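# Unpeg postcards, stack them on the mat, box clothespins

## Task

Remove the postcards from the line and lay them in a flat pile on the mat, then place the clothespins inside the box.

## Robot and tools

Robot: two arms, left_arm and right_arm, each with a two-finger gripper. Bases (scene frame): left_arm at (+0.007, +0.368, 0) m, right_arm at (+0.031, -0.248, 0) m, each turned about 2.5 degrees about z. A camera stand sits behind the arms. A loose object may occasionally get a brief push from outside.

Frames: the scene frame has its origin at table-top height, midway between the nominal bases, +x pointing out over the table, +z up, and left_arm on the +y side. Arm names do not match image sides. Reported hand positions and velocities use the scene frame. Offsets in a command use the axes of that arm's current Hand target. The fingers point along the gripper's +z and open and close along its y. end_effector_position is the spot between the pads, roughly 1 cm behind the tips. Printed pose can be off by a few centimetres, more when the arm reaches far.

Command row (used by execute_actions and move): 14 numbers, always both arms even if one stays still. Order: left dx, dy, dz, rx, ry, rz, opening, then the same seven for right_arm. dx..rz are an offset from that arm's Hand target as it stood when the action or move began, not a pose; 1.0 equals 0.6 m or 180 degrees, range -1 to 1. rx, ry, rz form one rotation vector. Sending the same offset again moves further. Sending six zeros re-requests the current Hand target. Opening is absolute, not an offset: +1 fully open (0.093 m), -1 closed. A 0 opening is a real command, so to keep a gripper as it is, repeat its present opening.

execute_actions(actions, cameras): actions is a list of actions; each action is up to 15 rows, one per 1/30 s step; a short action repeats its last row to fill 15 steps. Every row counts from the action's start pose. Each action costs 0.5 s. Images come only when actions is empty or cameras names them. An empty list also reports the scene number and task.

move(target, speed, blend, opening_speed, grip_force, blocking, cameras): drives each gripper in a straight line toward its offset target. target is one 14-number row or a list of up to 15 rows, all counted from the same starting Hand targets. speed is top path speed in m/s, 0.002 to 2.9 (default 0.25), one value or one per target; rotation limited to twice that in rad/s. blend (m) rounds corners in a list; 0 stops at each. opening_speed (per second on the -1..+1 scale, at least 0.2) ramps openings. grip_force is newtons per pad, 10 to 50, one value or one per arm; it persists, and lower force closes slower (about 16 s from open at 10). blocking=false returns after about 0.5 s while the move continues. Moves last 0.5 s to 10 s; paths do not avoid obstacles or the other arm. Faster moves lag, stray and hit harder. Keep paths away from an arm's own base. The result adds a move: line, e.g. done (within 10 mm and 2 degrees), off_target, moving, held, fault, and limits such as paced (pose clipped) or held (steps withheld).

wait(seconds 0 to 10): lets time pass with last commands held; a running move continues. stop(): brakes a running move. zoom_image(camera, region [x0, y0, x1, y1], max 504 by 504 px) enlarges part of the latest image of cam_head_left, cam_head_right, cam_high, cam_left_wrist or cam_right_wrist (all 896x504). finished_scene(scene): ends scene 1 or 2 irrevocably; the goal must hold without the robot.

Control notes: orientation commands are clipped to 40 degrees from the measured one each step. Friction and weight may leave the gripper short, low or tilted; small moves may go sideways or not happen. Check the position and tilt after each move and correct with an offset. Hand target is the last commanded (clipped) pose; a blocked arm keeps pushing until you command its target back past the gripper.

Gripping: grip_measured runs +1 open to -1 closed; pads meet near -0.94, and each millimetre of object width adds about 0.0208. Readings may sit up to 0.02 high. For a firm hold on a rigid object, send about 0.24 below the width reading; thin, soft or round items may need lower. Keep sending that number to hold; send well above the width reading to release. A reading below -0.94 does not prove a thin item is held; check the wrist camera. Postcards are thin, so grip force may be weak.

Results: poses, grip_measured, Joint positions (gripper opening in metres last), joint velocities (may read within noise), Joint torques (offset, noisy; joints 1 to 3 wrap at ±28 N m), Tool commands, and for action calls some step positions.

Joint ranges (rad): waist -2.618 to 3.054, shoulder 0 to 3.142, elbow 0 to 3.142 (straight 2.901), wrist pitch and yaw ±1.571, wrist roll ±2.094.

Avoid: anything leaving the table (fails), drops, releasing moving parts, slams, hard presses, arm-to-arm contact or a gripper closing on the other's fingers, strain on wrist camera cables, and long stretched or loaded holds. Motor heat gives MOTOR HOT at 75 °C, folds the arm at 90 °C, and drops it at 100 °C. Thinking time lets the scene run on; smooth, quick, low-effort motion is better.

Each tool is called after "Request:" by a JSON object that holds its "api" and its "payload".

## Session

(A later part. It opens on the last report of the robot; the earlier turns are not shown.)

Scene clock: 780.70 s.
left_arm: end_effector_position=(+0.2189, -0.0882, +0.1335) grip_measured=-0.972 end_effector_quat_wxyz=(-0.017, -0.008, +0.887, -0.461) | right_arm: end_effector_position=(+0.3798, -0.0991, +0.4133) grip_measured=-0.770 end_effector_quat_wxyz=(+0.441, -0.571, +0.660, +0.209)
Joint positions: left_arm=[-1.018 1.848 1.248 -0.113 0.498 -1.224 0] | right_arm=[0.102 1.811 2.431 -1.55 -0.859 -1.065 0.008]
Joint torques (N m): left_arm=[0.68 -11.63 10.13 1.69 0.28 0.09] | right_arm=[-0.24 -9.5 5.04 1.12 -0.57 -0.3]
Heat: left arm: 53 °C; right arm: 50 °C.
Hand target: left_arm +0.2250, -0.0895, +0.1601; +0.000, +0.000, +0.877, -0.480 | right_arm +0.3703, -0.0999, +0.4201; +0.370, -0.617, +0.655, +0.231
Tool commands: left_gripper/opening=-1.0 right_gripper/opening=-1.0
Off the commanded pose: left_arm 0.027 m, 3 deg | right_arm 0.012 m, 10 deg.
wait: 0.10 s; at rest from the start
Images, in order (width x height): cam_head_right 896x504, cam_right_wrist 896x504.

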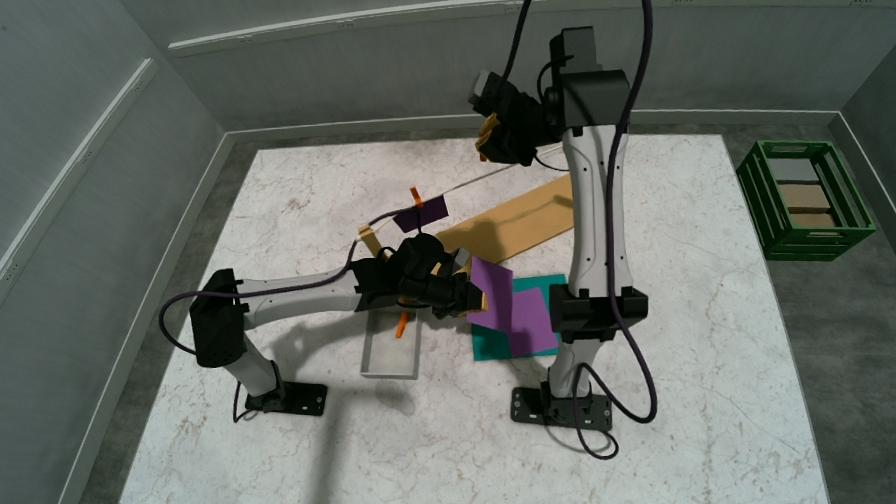

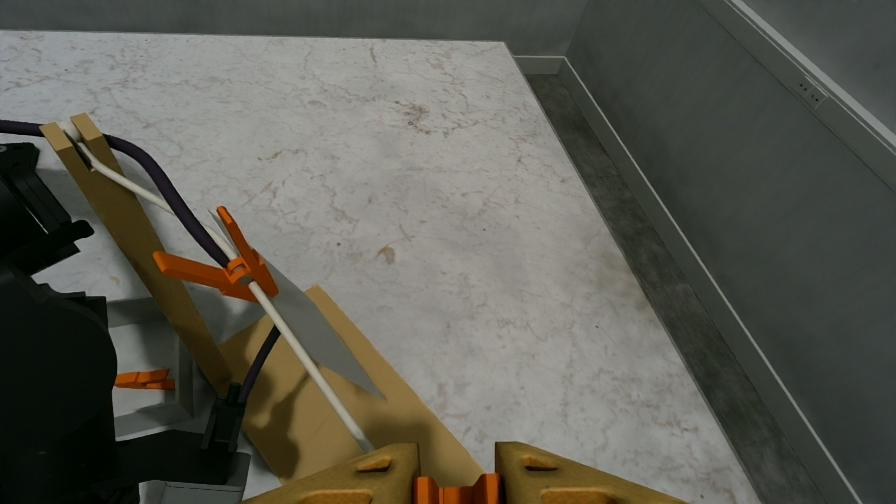

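Request:
{"api": "move", "payload": {"target": [0,-0.07,-0.045,0,0,0,-1,0,0,0,0,0,0,-1], "speed": 0.06, "cameras": ["cam_high","cam_right_wrist","cam_head_right"]}}

Request:
{"api": "zoom_image", "payload": {"camera": "cam_high", "region": [400, 120, 560, 280]}}

Request:
{"api": "zoom_image", "payload": {"camera": "cam_right_wrist", "region": [0, 80, 400, 480]}}

Request:
{"api": "zoom_image", "payload": {"camera": "cam_head_right", "region": [300, 150, 520, 340]}}

Scene clock: 790.00 s.
left_arm: end_effector_position=(+0.2194, -0.0893, +0.1764) grip_measured=-0.972 end_effector_quat_wxyz=(-0.023, -0.010, +0.891, -0.453) | right_arm: end_effector_position=(+0.3798, -0.0991, +0.4133) grip_measured=-0.770 end_effector_quat_wxyz=(+0.441, -0.571, +0.660, +0.209)
Joint positions: left_arm=[-1.018 1.818 1.4 -0.317 0.5 -1.224 0] | right_arm=[0.102 1.811 2.431 -1.55 -0.859 -1.065 0.008]
Joint torques (N m): left_arm=[0.64 -12.31 10.55 1.75 0.26 0.09] | right_arm=[-0.24 -9.48 5.04 1.12 -0.56 -0.29]
Heat: left arm: 55 °C; right arm: 50 °C.
Hand target: left_arm +0.2249, -0.0895, +0.2099; +0.000, +0.000, +0.877, -0.480 | right_arm +0.3703, -0.0999, +0.4201; +0.370, -0.617, +0.655, +0.231
Off the commanded pose: left_arm 0.034 m, 4 deg | right_arm 0.012 m, 10 deg.
joint sent to its limit (right arm) — joint 4 (wrist pitch), lower limit. The joint targets are off in orientation, not in position.
move: off_target (left_arm, right_arm)
Images, in order (width x height): cam_head_right 896x504, cam_high 896x504, cam_right_wrist 896x504.

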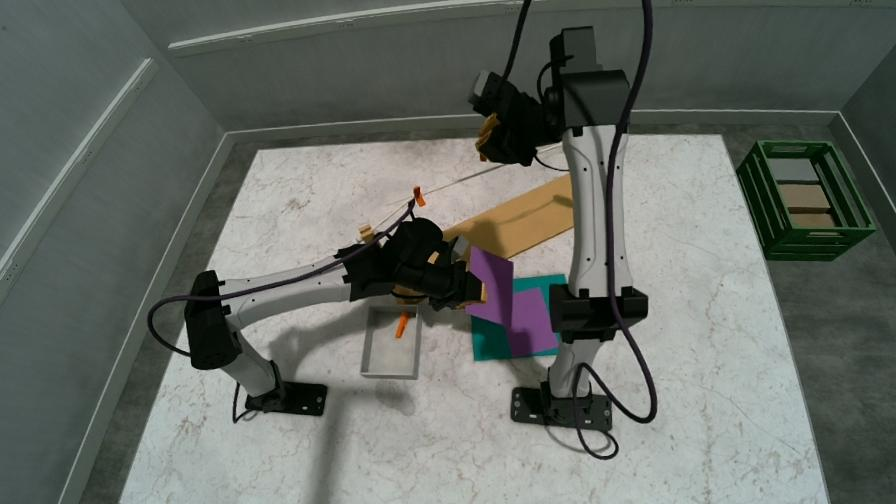

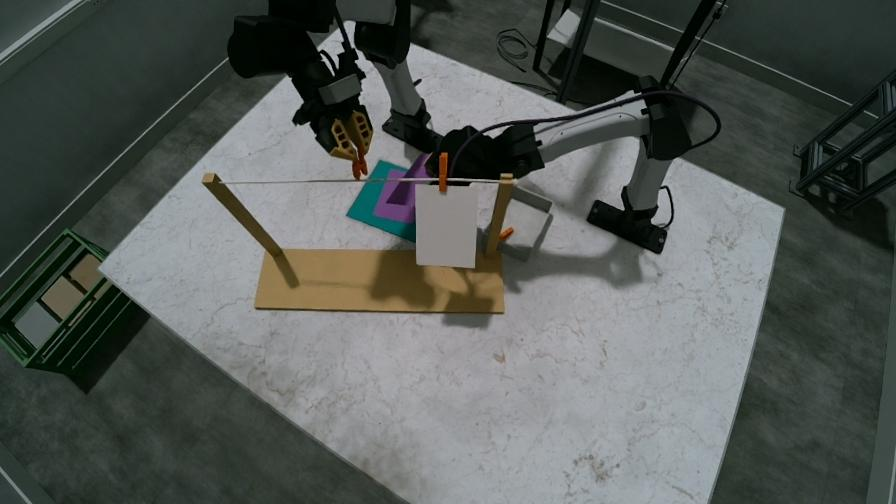

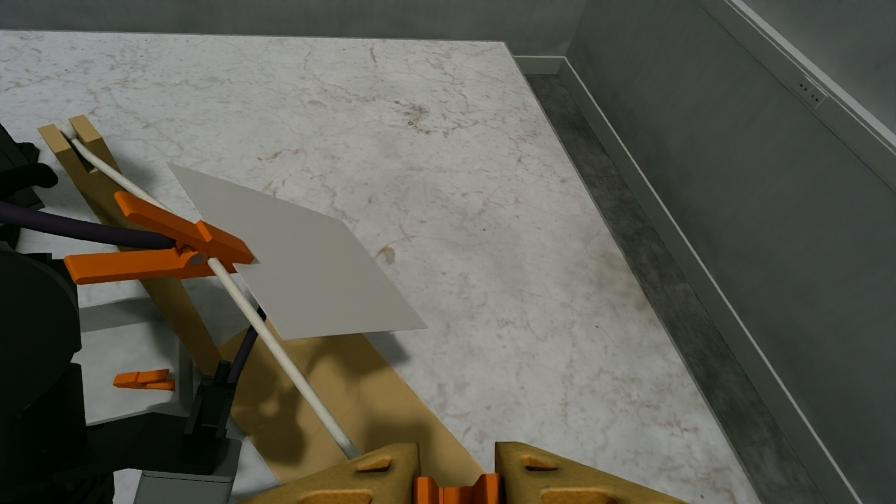

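Scaled by 3.150 from the camera's 896x504 image, which has a finer 1280x720 frame.

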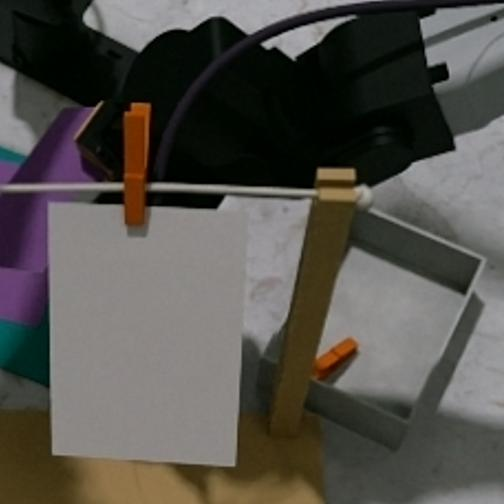

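Scaled by 1.260 from the camera's 896x504 image, which has a finer 1280x720 frame.

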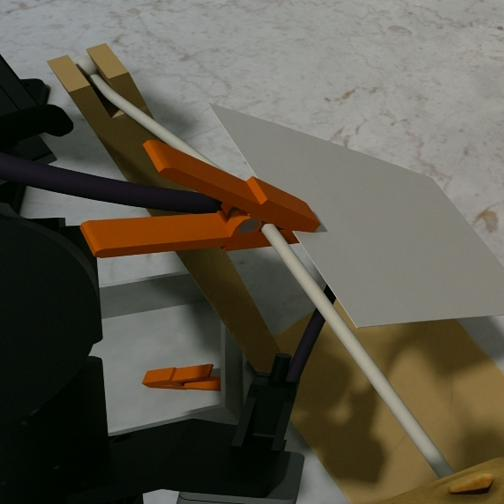

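Scaled by 2.291 from the camera's 896x504 image, which has a finer 1280x720 frame.

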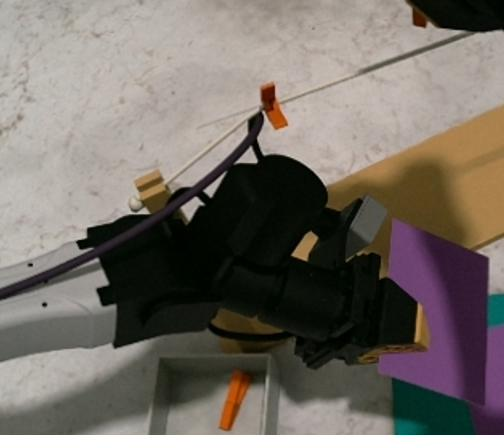

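Request:
{"api": "move", "payload": {"target": [0.0833,-0.042,-0.027,0,0,0,-1,0,0,0,0,0,0,-1], "speed": 0.06, "cameras": ["cam_high","cam_right_wrist","cam_head_left"]}}

Request:
{"api": "zoom_image", "payload": {"camera": "cam_high", "region": [400, 120, 560, 280]}}

Request:
{"api": "zoom_image", "payload": {"camera": "cam_right_wrist", "region": [0, 80, 400, 480]}}

Request:
{"api": "zoom_image", "payload": {"camera": "cam_head_left", "region": [320, 150, 600, 400]}}

Scene clock: 798.13 s.
left_arm: end_effector_position=(+0.1737, -0.0927, +0.2236) grip_measured=-0.972 end_effector_quat_wxyz=(-0.011, +0.007, +0.881, -0.472) | right_arm: end_effector_position=(+0.3798, -0.0991, +0.4133) grip_measured=-0.770 end_effector_quat_wxyz=(+0.441, -0.571, +0.660, +0.209)
Joint positions: left_arm=[-1.123 1.694 1.4 -0.36 0.429 -1.278 0] | right_arm=[0.102 1.811 2.431 -1.55 -0.859 -1.065 0.008]
Joint torques (N m): left_arm=[-0.24 -10.19 9.55 1.72 0 -0.12] | right_arm=[-0.23 -9.44 5.05 1.13 -0.55 -0.29]
Heat: left arm: 58 °C; right arm: 49 °C.
Hand target: left_arm +0.1749, -0.0894, +0.2399; +0.000, +0.000, +0.877, -0.480 | right_arm +0.3703, -0.0999, +0.4201; +0.370, -0.617, +0.655, +0.231
Off the commanded pose: left_arm 0.017 m, 2 deg | right_arm 0.012 m, 10 deg.
joint sent to its limit (right arm) — joint 4 (wrist pitch), lower limit. The joint targets are off in orientation, not in position.
move: off_target (left_arm, right_arm)
Images, in order (width x height): cam_head_left 896x504, cam_high 896x504, cam_right_wrist 896x504.

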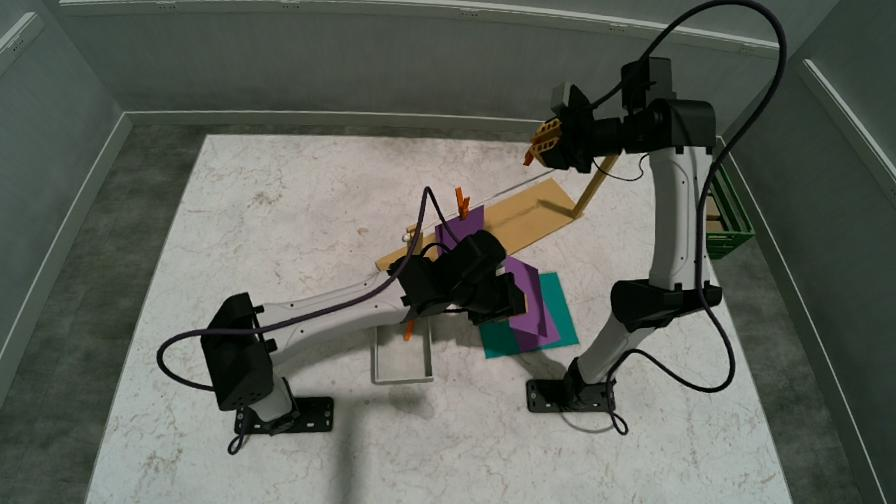

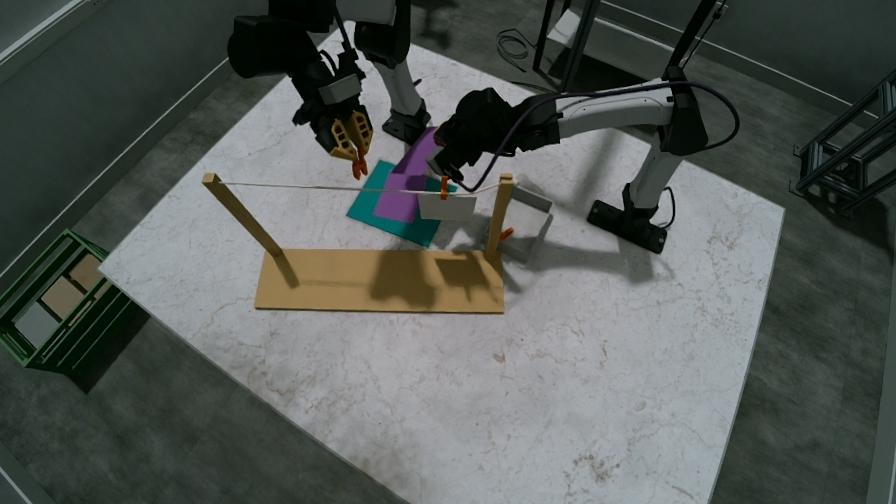

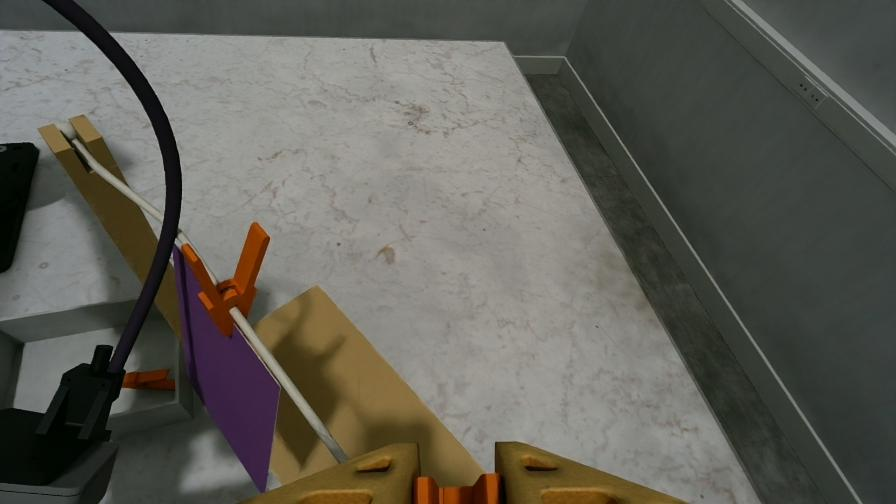

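Scaled by 3.150 from the camera's 896x504 image, which has a finer 1280x720 frame.

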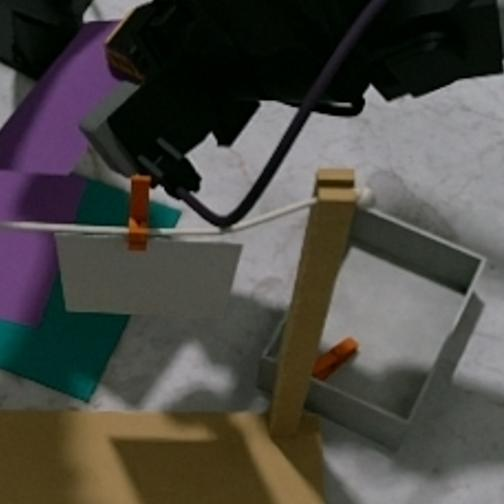

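Scaled by 1.260 from the camera's 896x504 image, which has a finer 1280x720 frame.

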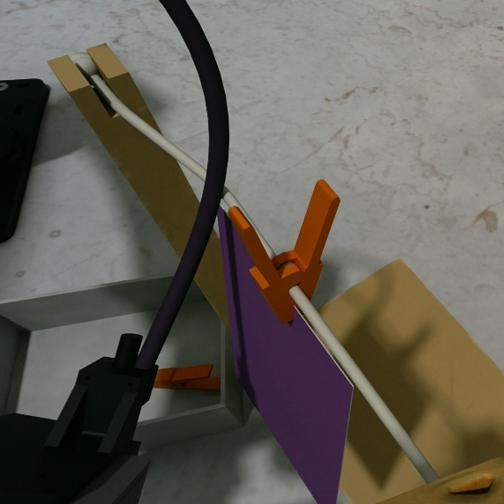

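Scaled by 1.800 from the camera's 896x504 image, which has a finer 1280x720 frame.

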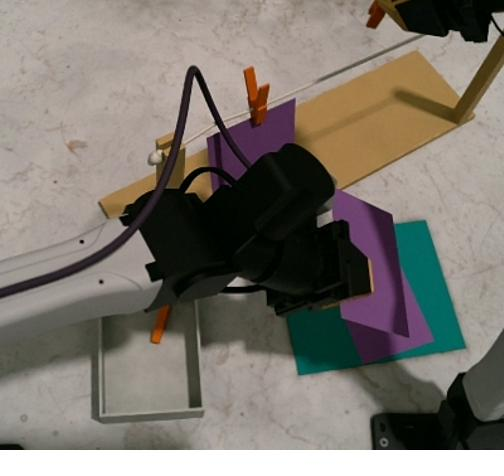

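Request:
{"api": "move", "payload": {"target": [0.0333,-0.043,-0.087,0,0,0,-1,0,0,0,0,0,0,-1], "speed": 0.08, "cameras": ["cam_high","cam_right_wrist","cam_head_left","cam_left_wrist"]}}

Request:
{"api": "zoom_image", "payload": {"camera": "cam_high", "region": [400, 120, 560, 280]}}

Scene clock: 803.10 s.
left_arm: end_effector_position=(+0.1559, -0.0623, +0.2732) grip_measured=-0.972 end_effector_quat_wxyz=(-0.010, +0.003, +0.882, -0.470) | right_arm: end_effector_position=(+0.3798, -0.0991, +0.4133) grip_measured=-0.770 end_effector_quat_wxyz=(+0.441, -0.571, +0.660, +0.209)
Joint positions: left_arm=[-1.131 1.568 1.466 -0.553 0.417 -1.288 0] | right_arm=[0.102 1.811 2.431 -1.55 -0.859 -1.065 0.008]
Joint torques (N m): left_arm=[-0.54 -8.55 10.14 1.73 0.04 -0.12] | right_arm=[-0.24 -9.48 5 1.11 -0.56 -0.3]
Heat: left arm: 59 °C; right arm: 49 °C.
Hand target: left_arm +0.1550, -0.0593, +0.2897; +0.000, +0.000, +0.877, -0.480 | right_arm +0.3703, -0.0999, +0.4201; +0.370, -0.617, +0.655, +0.231
Off the commanded pose: left_arm 0.017 m, 2 deg | right_arm 0.012 m, 10 deg.
joint sent to its limit (right arm) — joint 4 (wrist pitch), lower limit. The joint targets are off in orientation, not in position.
move: off_target (left_arm, right_arm)
Images, in order (width x height): cam_head_left 896x504, cam_high 896x504, cam_left_wrist 896x504, cam_right_wrist 896x504.

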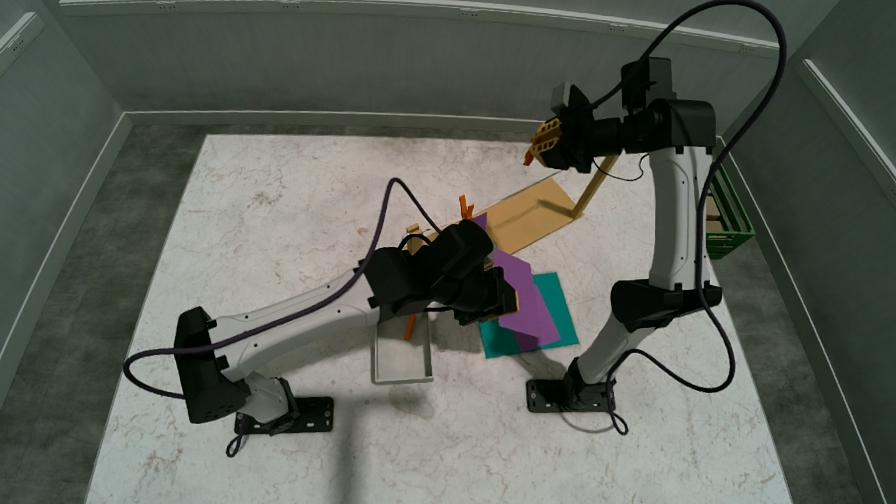

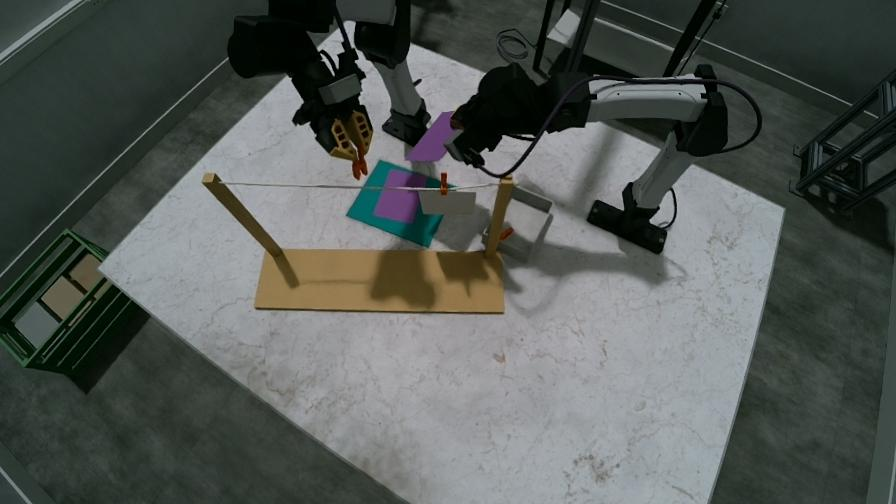

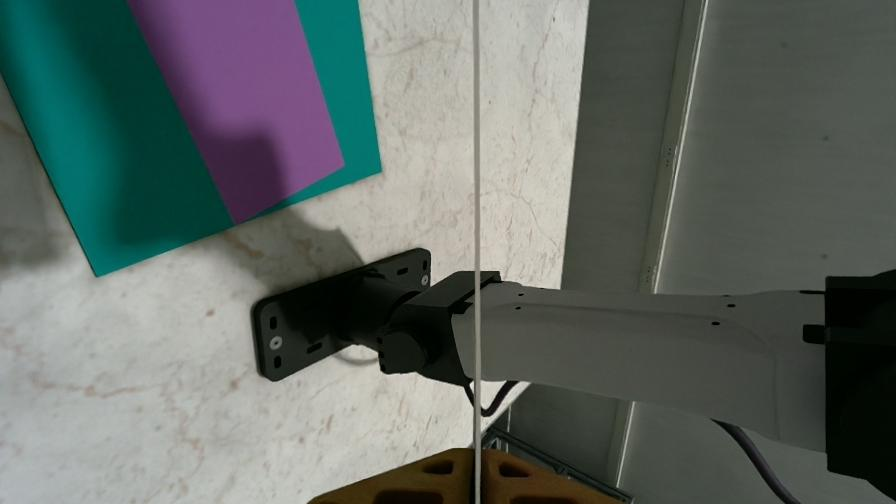

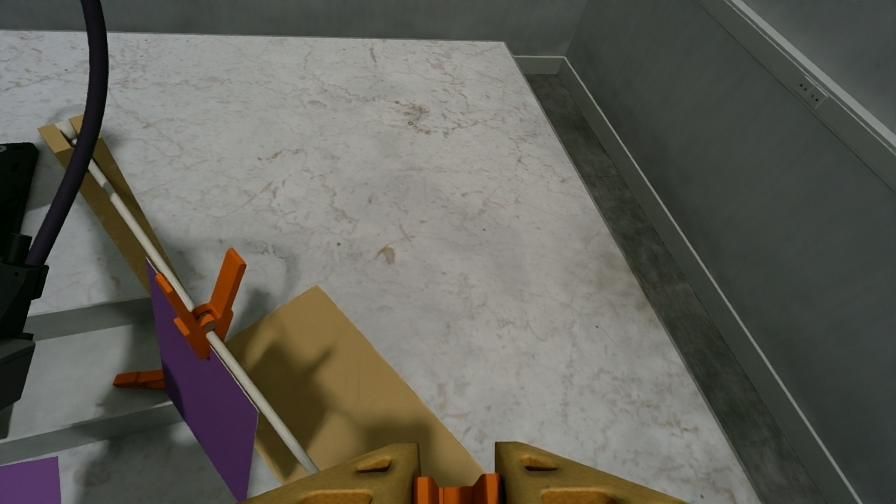

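Scaled by 3.150 from the camera's 896x504 image, which has a finer 1280x720 frame.

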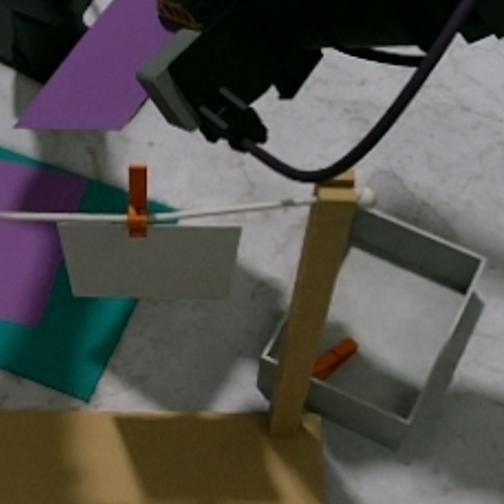

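Request:
{"api": "move", "payload": {"target": [[-0.075,0.0094,0.047,-0.058,-0.006,0.47,-1,0,0,0,0,0,0,-1],[-0.1417,0.1133,0.193,-0.117,-0.013,0.945,-1,0,0,0,0,0,0,-1]], "speed": 0.25, "blend": [0.03,0], "cameras": ["cam_high","cam_right_wrist","cam_head_left","cam_left_wrist"]}}

Scene clock: 835.43 s.
left_arm: end_effector_position=(+0.2372, -0.1186, +0.1766) grip_measured=-0.972 end_effector_quat_wxyz=(+0.486, +0.862, +0.128, +0.071) | right_arm: end_effector_position=(+0.3798, -0.0991, +0.4133) grip_measured=-0.770 end_effector_quat_wxyz=(+0.441, -0.571, +0.660, +0.209)
Joint positions: left_arm=[-1.118 1.837 1.334 -0.051 0.174 1.674 0] | right_arm=[0.102 1.811 2.431 -1.55 -0.859 -1.065 0.008]
Joint torques (N m): left_arm=[0.4 -7.58 7.5 2.16 0.27 0.03] | right_arm=[-0.27 -9.47 5 1.11 -0.56 -0.29]
Heat: left arm: 54 °C; right arm: 48 °C.
Hand target: left_arm +0.2400, -0.1202, +0.1700; +0.487, +0.862, +0.124, +0.072 | right_arm +0.3703, -0.0999, +0.4201; +0.370, -0.617, +0.655, +0.231
Off the commanded pose: left_arm 0.007 m, 0 deg | right_arm 0.012 m, 10 deg.
joint sent to its limit (right arm) — joint 4 (wrist pitch), lower limit. The joint targets are off in orientation, not in position.
move: off_target (right_arm)
Images, in order (width x height): cam_head_left 896x504, cam_high 896x504, cam_left_wrist 896x504, cam_right_wrist 896x504.

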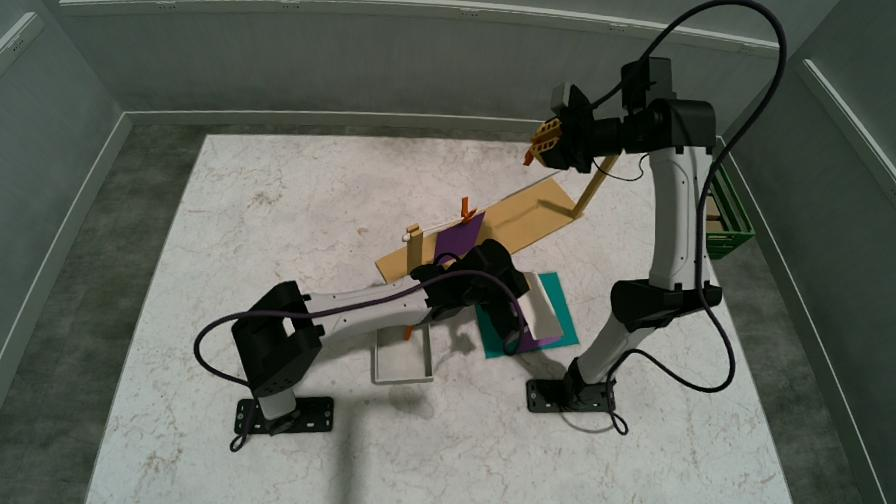

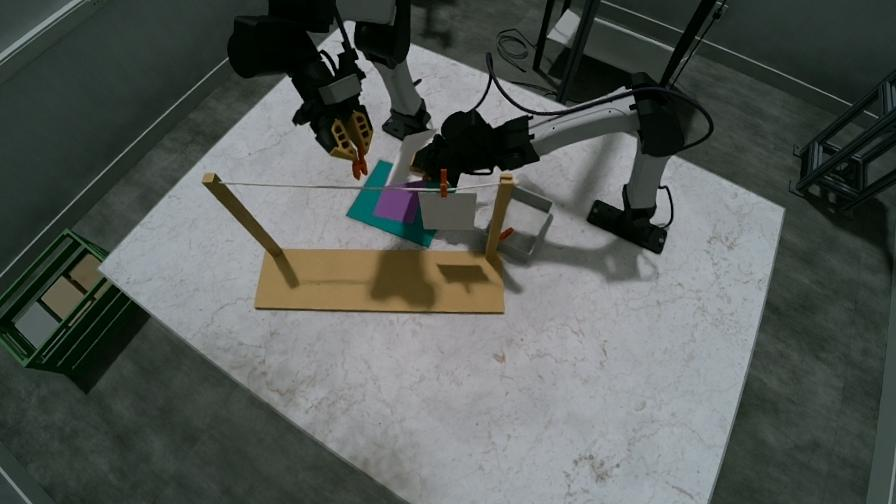

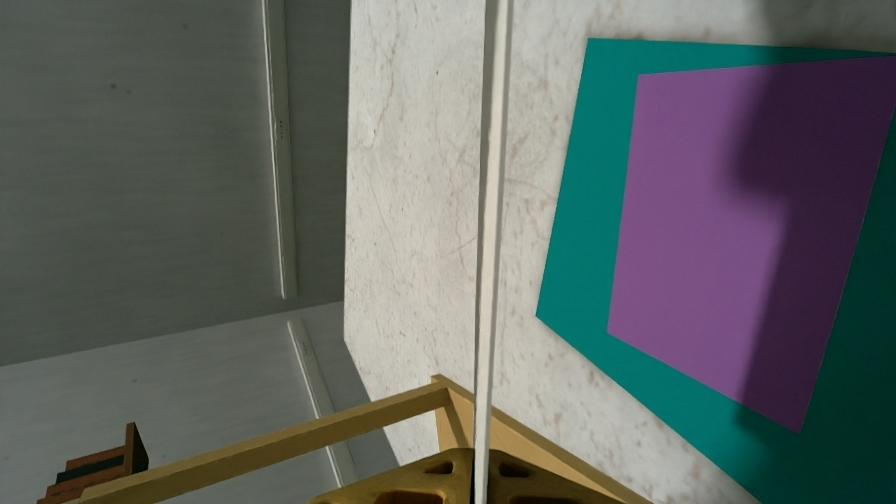

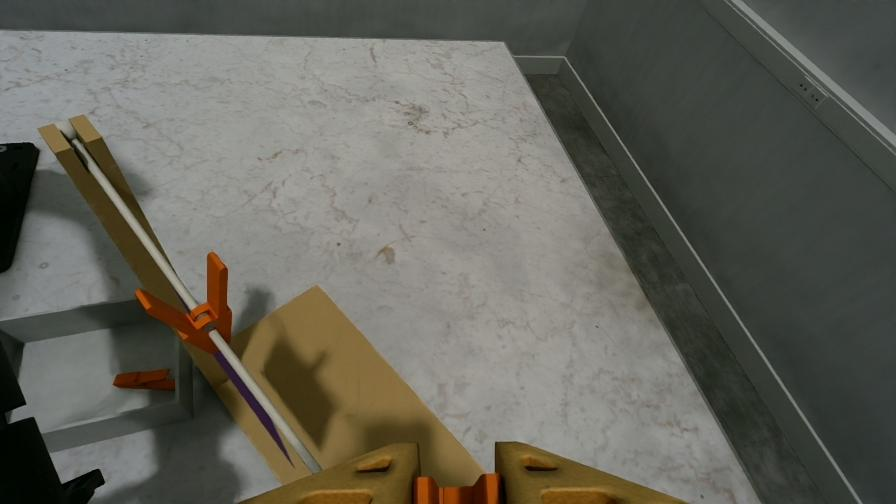

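Request:
{"api": "move", "payload": {"target": [0.0056,-0.145,0.1145,0,0,0,-1,0,0,0,0,0,0,-1], "speed": 0.1, "cameras": ["cam_high","cam_head_left","cam_left_wrist"]}}

Request:
{"api": "zoom_image", "payload": {"camera": "cam_head_left", "region": [440, 220, 620, 400]}}

Request:
{"api": "zoom_image", "payload": {"camera": "cam_high", "region": [330, 100, 530, 280]}}

Scene clock: 840.47 s.
left_arm: end_effector_position=(+0.2445, -0.1322, +0.0642) grip_measured=-0.972 end_effector_quat_wxyz=(+0.483, +0.863, +0.127, +0.071) | right_arm: end_effector_position=(+0.3798, -0.0991, +0.4133) grip_measured=-0.770 end_effector_quat_wxyz=(+0.441, -0.571, +0.660, +0.209)
Joint positions: left_arm=[-1.118 2.079 1.19 0.329 0.174 1.678 0] | right_arm=[0.102 1.811 2.431 -1.55 -0.859 -1.065 0.008]
Joint torques (N m): left_arm=[0.5 -8.7 6.83 2.2 0.29 -0.03] | right_arm=[-0.24 -9.46 5.04 1.12 -0.56 -0.29]
Heat: left arm: 53 °C; right arm: 48 °C.
Hand target: left_arm +0.2474, -0.1325, +0.0601; +0.487, +0.862, +0.124, +0.072 | right_arm +0.3703, -0.0999, +0.4201; +0.370, -0.617, +0.655, +0.231
Off the commanded pose: left_arm 0.005 m, 1 deg | right_arm 0.012 m, 10 deg.
joint sent to its limit (right arm) — joint 4 (wrist pitch), lower limit. The joint targets are off in orientation, not in position.
move: off_target (right_arm)
Images, in order (width x height): cam_head_left 896x504, cam_high 896x504, cam_left_wrist 896x504.

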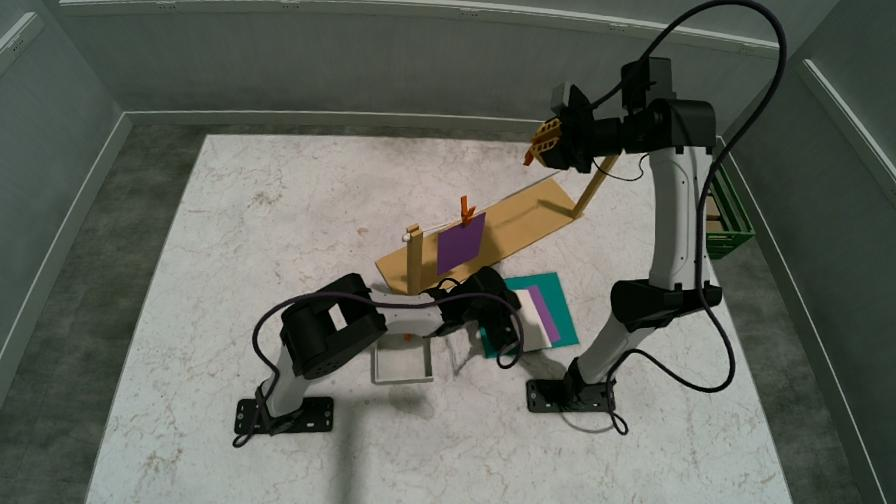

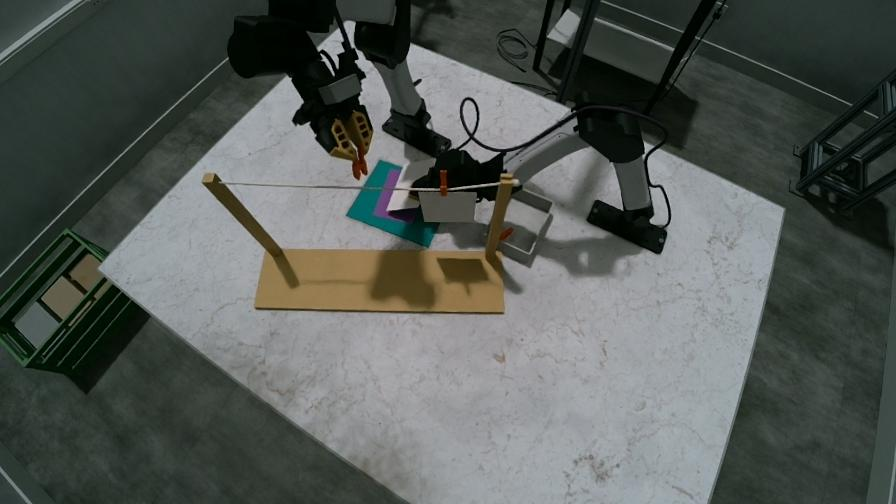

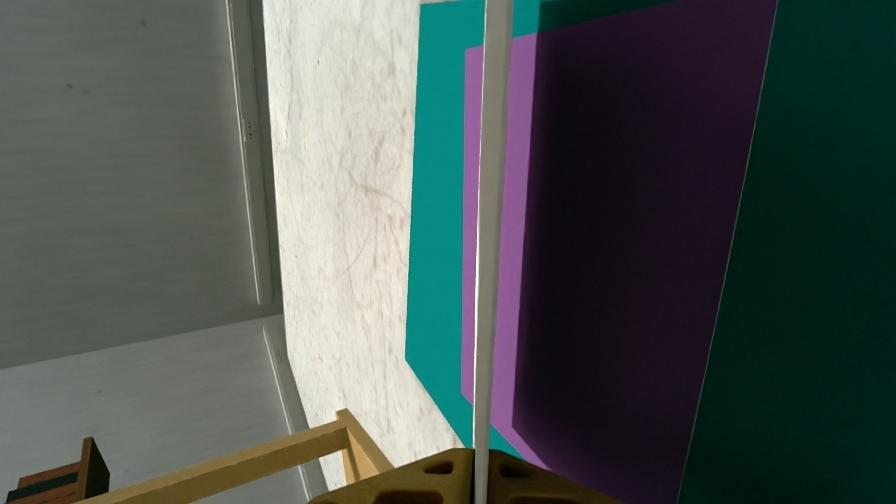

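Scaled by 2.800 from the camera's 896x504 image, which has a finer 1280x720 frame.

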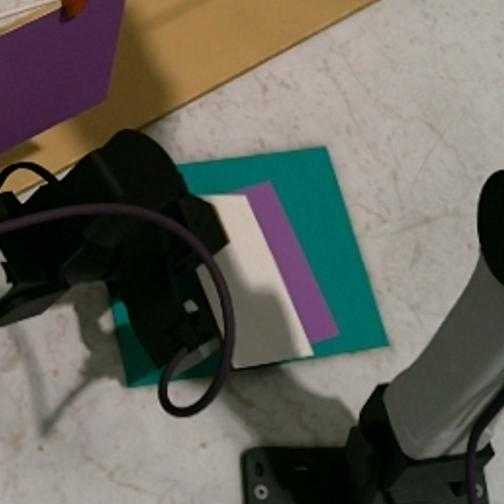

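Scaled by 2.520 from the camera's 896x504 image, which has a finer 1280x720 frame.

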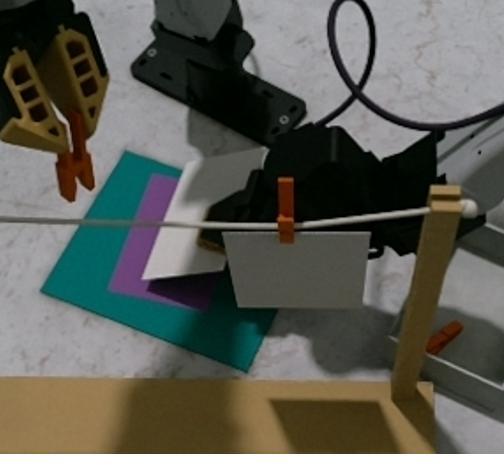

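Request:
{"api": "move", "payload": {"target": [0.0193,-0.005,0.03,0,0,0,-1,0,0,0,0,0,0,-1], "speed": 0.06, "cameras": ["cam_high","cam_head_left","cam_left_wrist"]}}

Request:
{"api": "zoom_image", "payload": {"camera": "cam_head_left", "region": [440, 220, 620, 400]}}

Request:
{"api": "zoom_image", "payload": {"camera": "cam_high", "region": [330, 100, 530, 280]}}

Scene clock: 844.63 s.
left_arm: end_effector_position=(+0.2602, -0.1366, +0.0486) grip_measured=-0.972 end_effector_quat_wxyz=(+0.479, +0.864, +0.132, +0.076) | right_arm: end_effector_position=(+0.3798, -0.0991, +0.4133) grip_measured=-0.770 end_effector_quat_wxyz=(+0.441, -0.571, +0.660, +0.209)
Joint positions: left_arm=[-1.097 2.148 1.235 0.345 0.176 1.688 0] | right_arm=[0.102 1.811 2.431 -1.55 -0.859 -1.065 0.008]
Joint torques (N m): left_arm=[0.34 -8.54 8.81 2.08 0.44 -0.03] | right_arm=[-0.23 -9.48 5.01 1.13 -0.56 -0.29]
Heat: left arm: 53 °C; right arm: 48 °C.
Hand target: left_arm +0.2625, -0.1425, +0.0482; +0.487, +0.862, +0.124, +0.072 | right_arm +0.3703, -0.0999, +0.4201; +0.370, -0.617, +0.655, +0.231
Off the commanded pose: left_arm 0.006 m, 1 deg | right_arm 0.012 m, 10 deg.
joint sent to its limit (right arm) — joint 4 (wrist pitch), lower limit. The joint targets are off in orientation, not in position.
move: off_target (right_arm)
Images, in order (width x height): cam_head_left 896x504, cam_high 896x504, cam_left_wrist 896x504.

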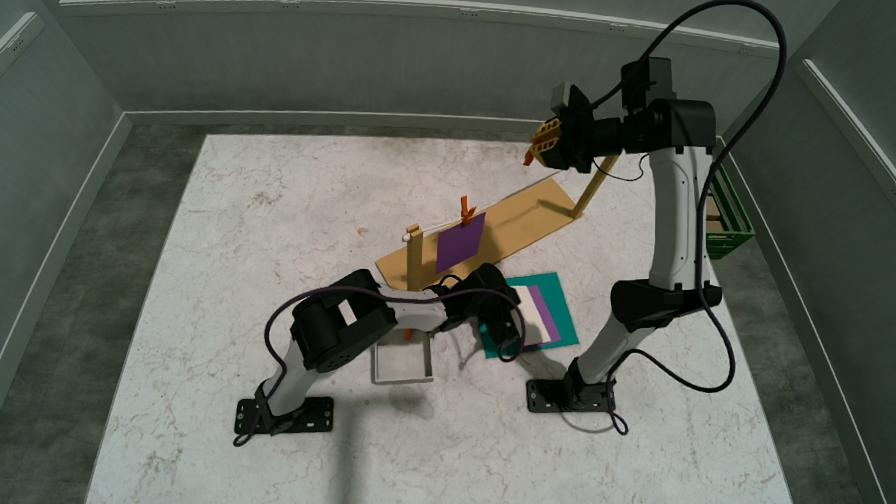

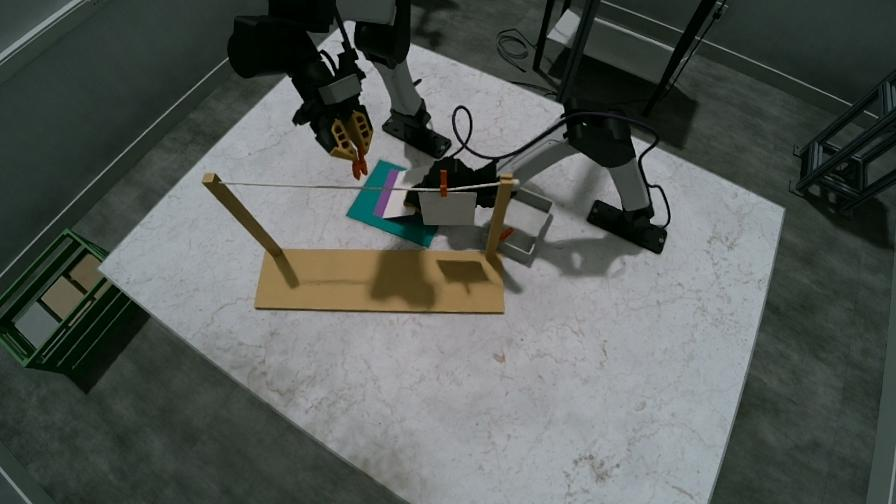

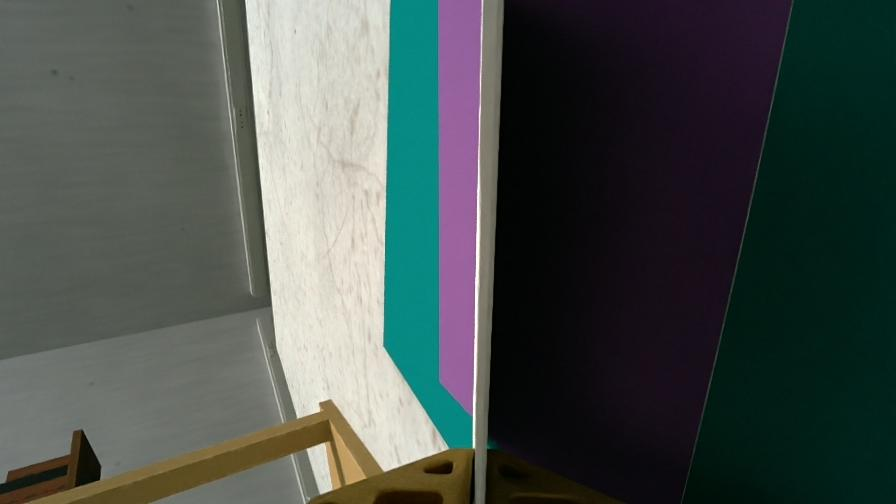

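Scaled by 2.800 from the camera's 896x504 image, which has a finer 1280x720 frame.

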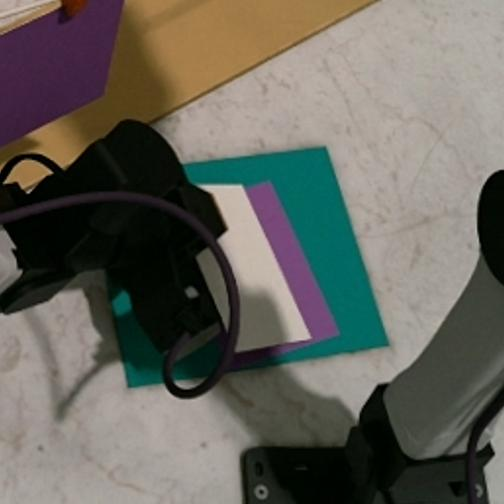

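Scaled by 2.520 from the camera's 896x504 image, which has a finer 1280x720 frame.

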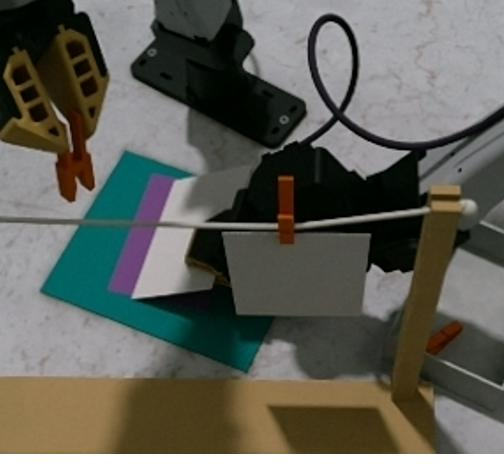

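Request:
{"api": "move", "payload": {"target": [[-0.0019,-0.0095,0.0133,0,0,0,-1,0,0,0,0,0,0,-1],[-0.0019,-0.0095,0.0133,0,0,0,-0.5,0,0,0,0,0,0,-1]], "speed": 0.05, "opening_speed": 0.4, "cameras": ["cam_high","cam_head_left","cam_left_wrist"]}}

Request:
{"api": "zoom_image", "payload": {"camera": "cam_head_left", "region": [440, 220, 620, 400]}}

Request:
{"api": "zoom_image", "payload": {"camera": "cam_high", "region": [330, 100, 530, 280]}}

Scene clock: 851.83 s.
left_arm: end_effector_position=(+0.2633, -0.1421, +0.0425) grip_measured=-0.502 end_effector_quat_wxyz=(+0.485, +0.861, +0.131, +0.078) | right_arm: end_effector_position=(+0.3798, -0.0991, +0.4133) grip_measured=-0.770 end_effector_quat_wxyz=(+0.441, -0.571, +0.660, +0.209)
Joint positions: left_arm=[-1.097 2.183 1.25 0.38 0.176 1.688 0.021] | right_arm=[0.102 1.811 2.431 -1.55 -0.859 -1.065 0.008]
Joint torques (N m): left_arm=[-0.06 -8.94 8.5 1.97 0.39 -0.07] | right_arm=[-0.23 -9.51 5.01 1.12 -0.56 -0.29]
Heat: left arm: 54 °C; right arm: 48 °C.
Hand target: left_arm +0.2626, -0.1466, +0.0392; +0.487, +0.862, +0.124, +0.072 | right_arm +0.3703, -0.0999, +0.4201; +0.370, -0.617, +0.655, +0.231
Off the commanded pose: left_arm 0.006 m, 1 deg | right_arm 0.012 m, 10 deg.
joint sent to its limit (right arm) — joint 4 (wrist pitch), lower limit. The joint targets are off in orientation, not in position.
move: off_target (right_arm)
Images, in order (width x height): cam_head_left 896x504, cam_high 896x504, cam_left_wrist 896x504.

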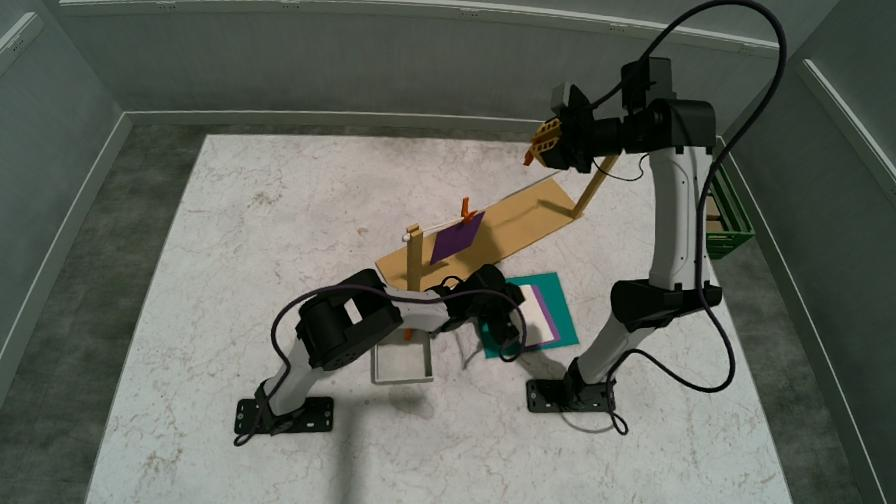

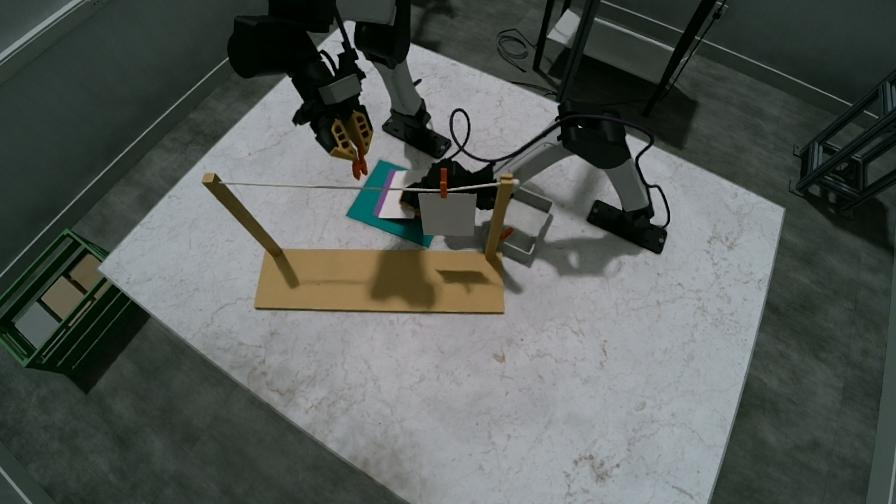

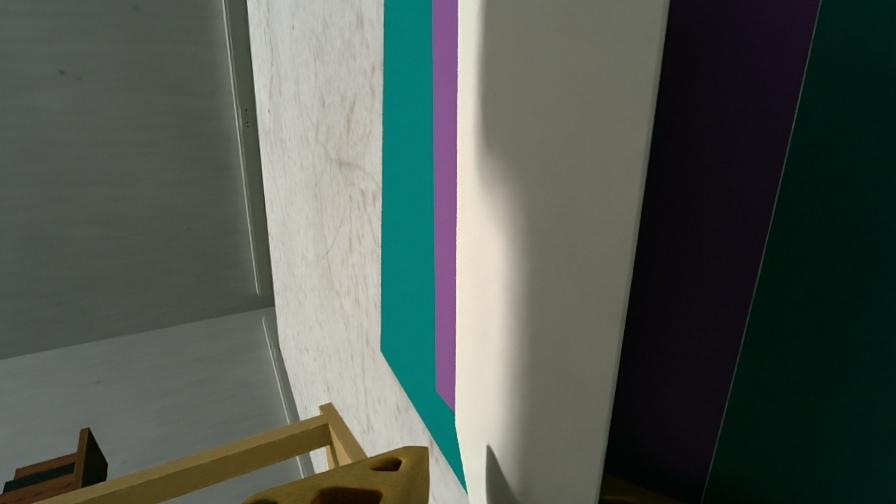

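Scaled by 2.800 from the camera's 896x504 image, which has a finer 1280x720 frame.

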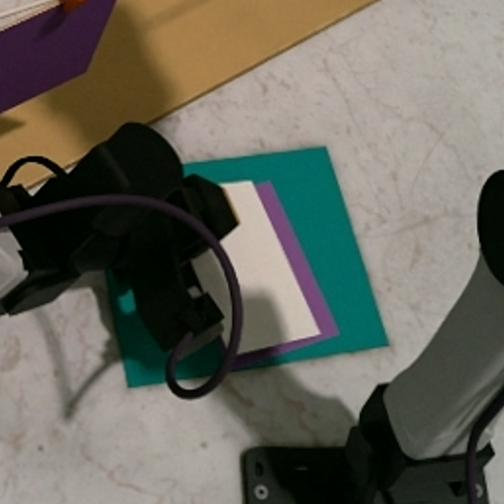

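Scaled by 2.520 from the camera's 896x504 image, which has a finer 1280x720 frame.

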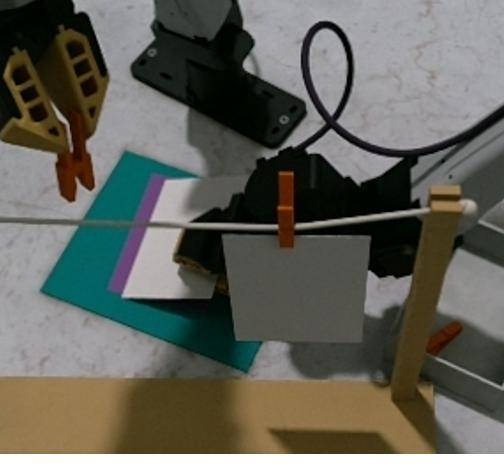

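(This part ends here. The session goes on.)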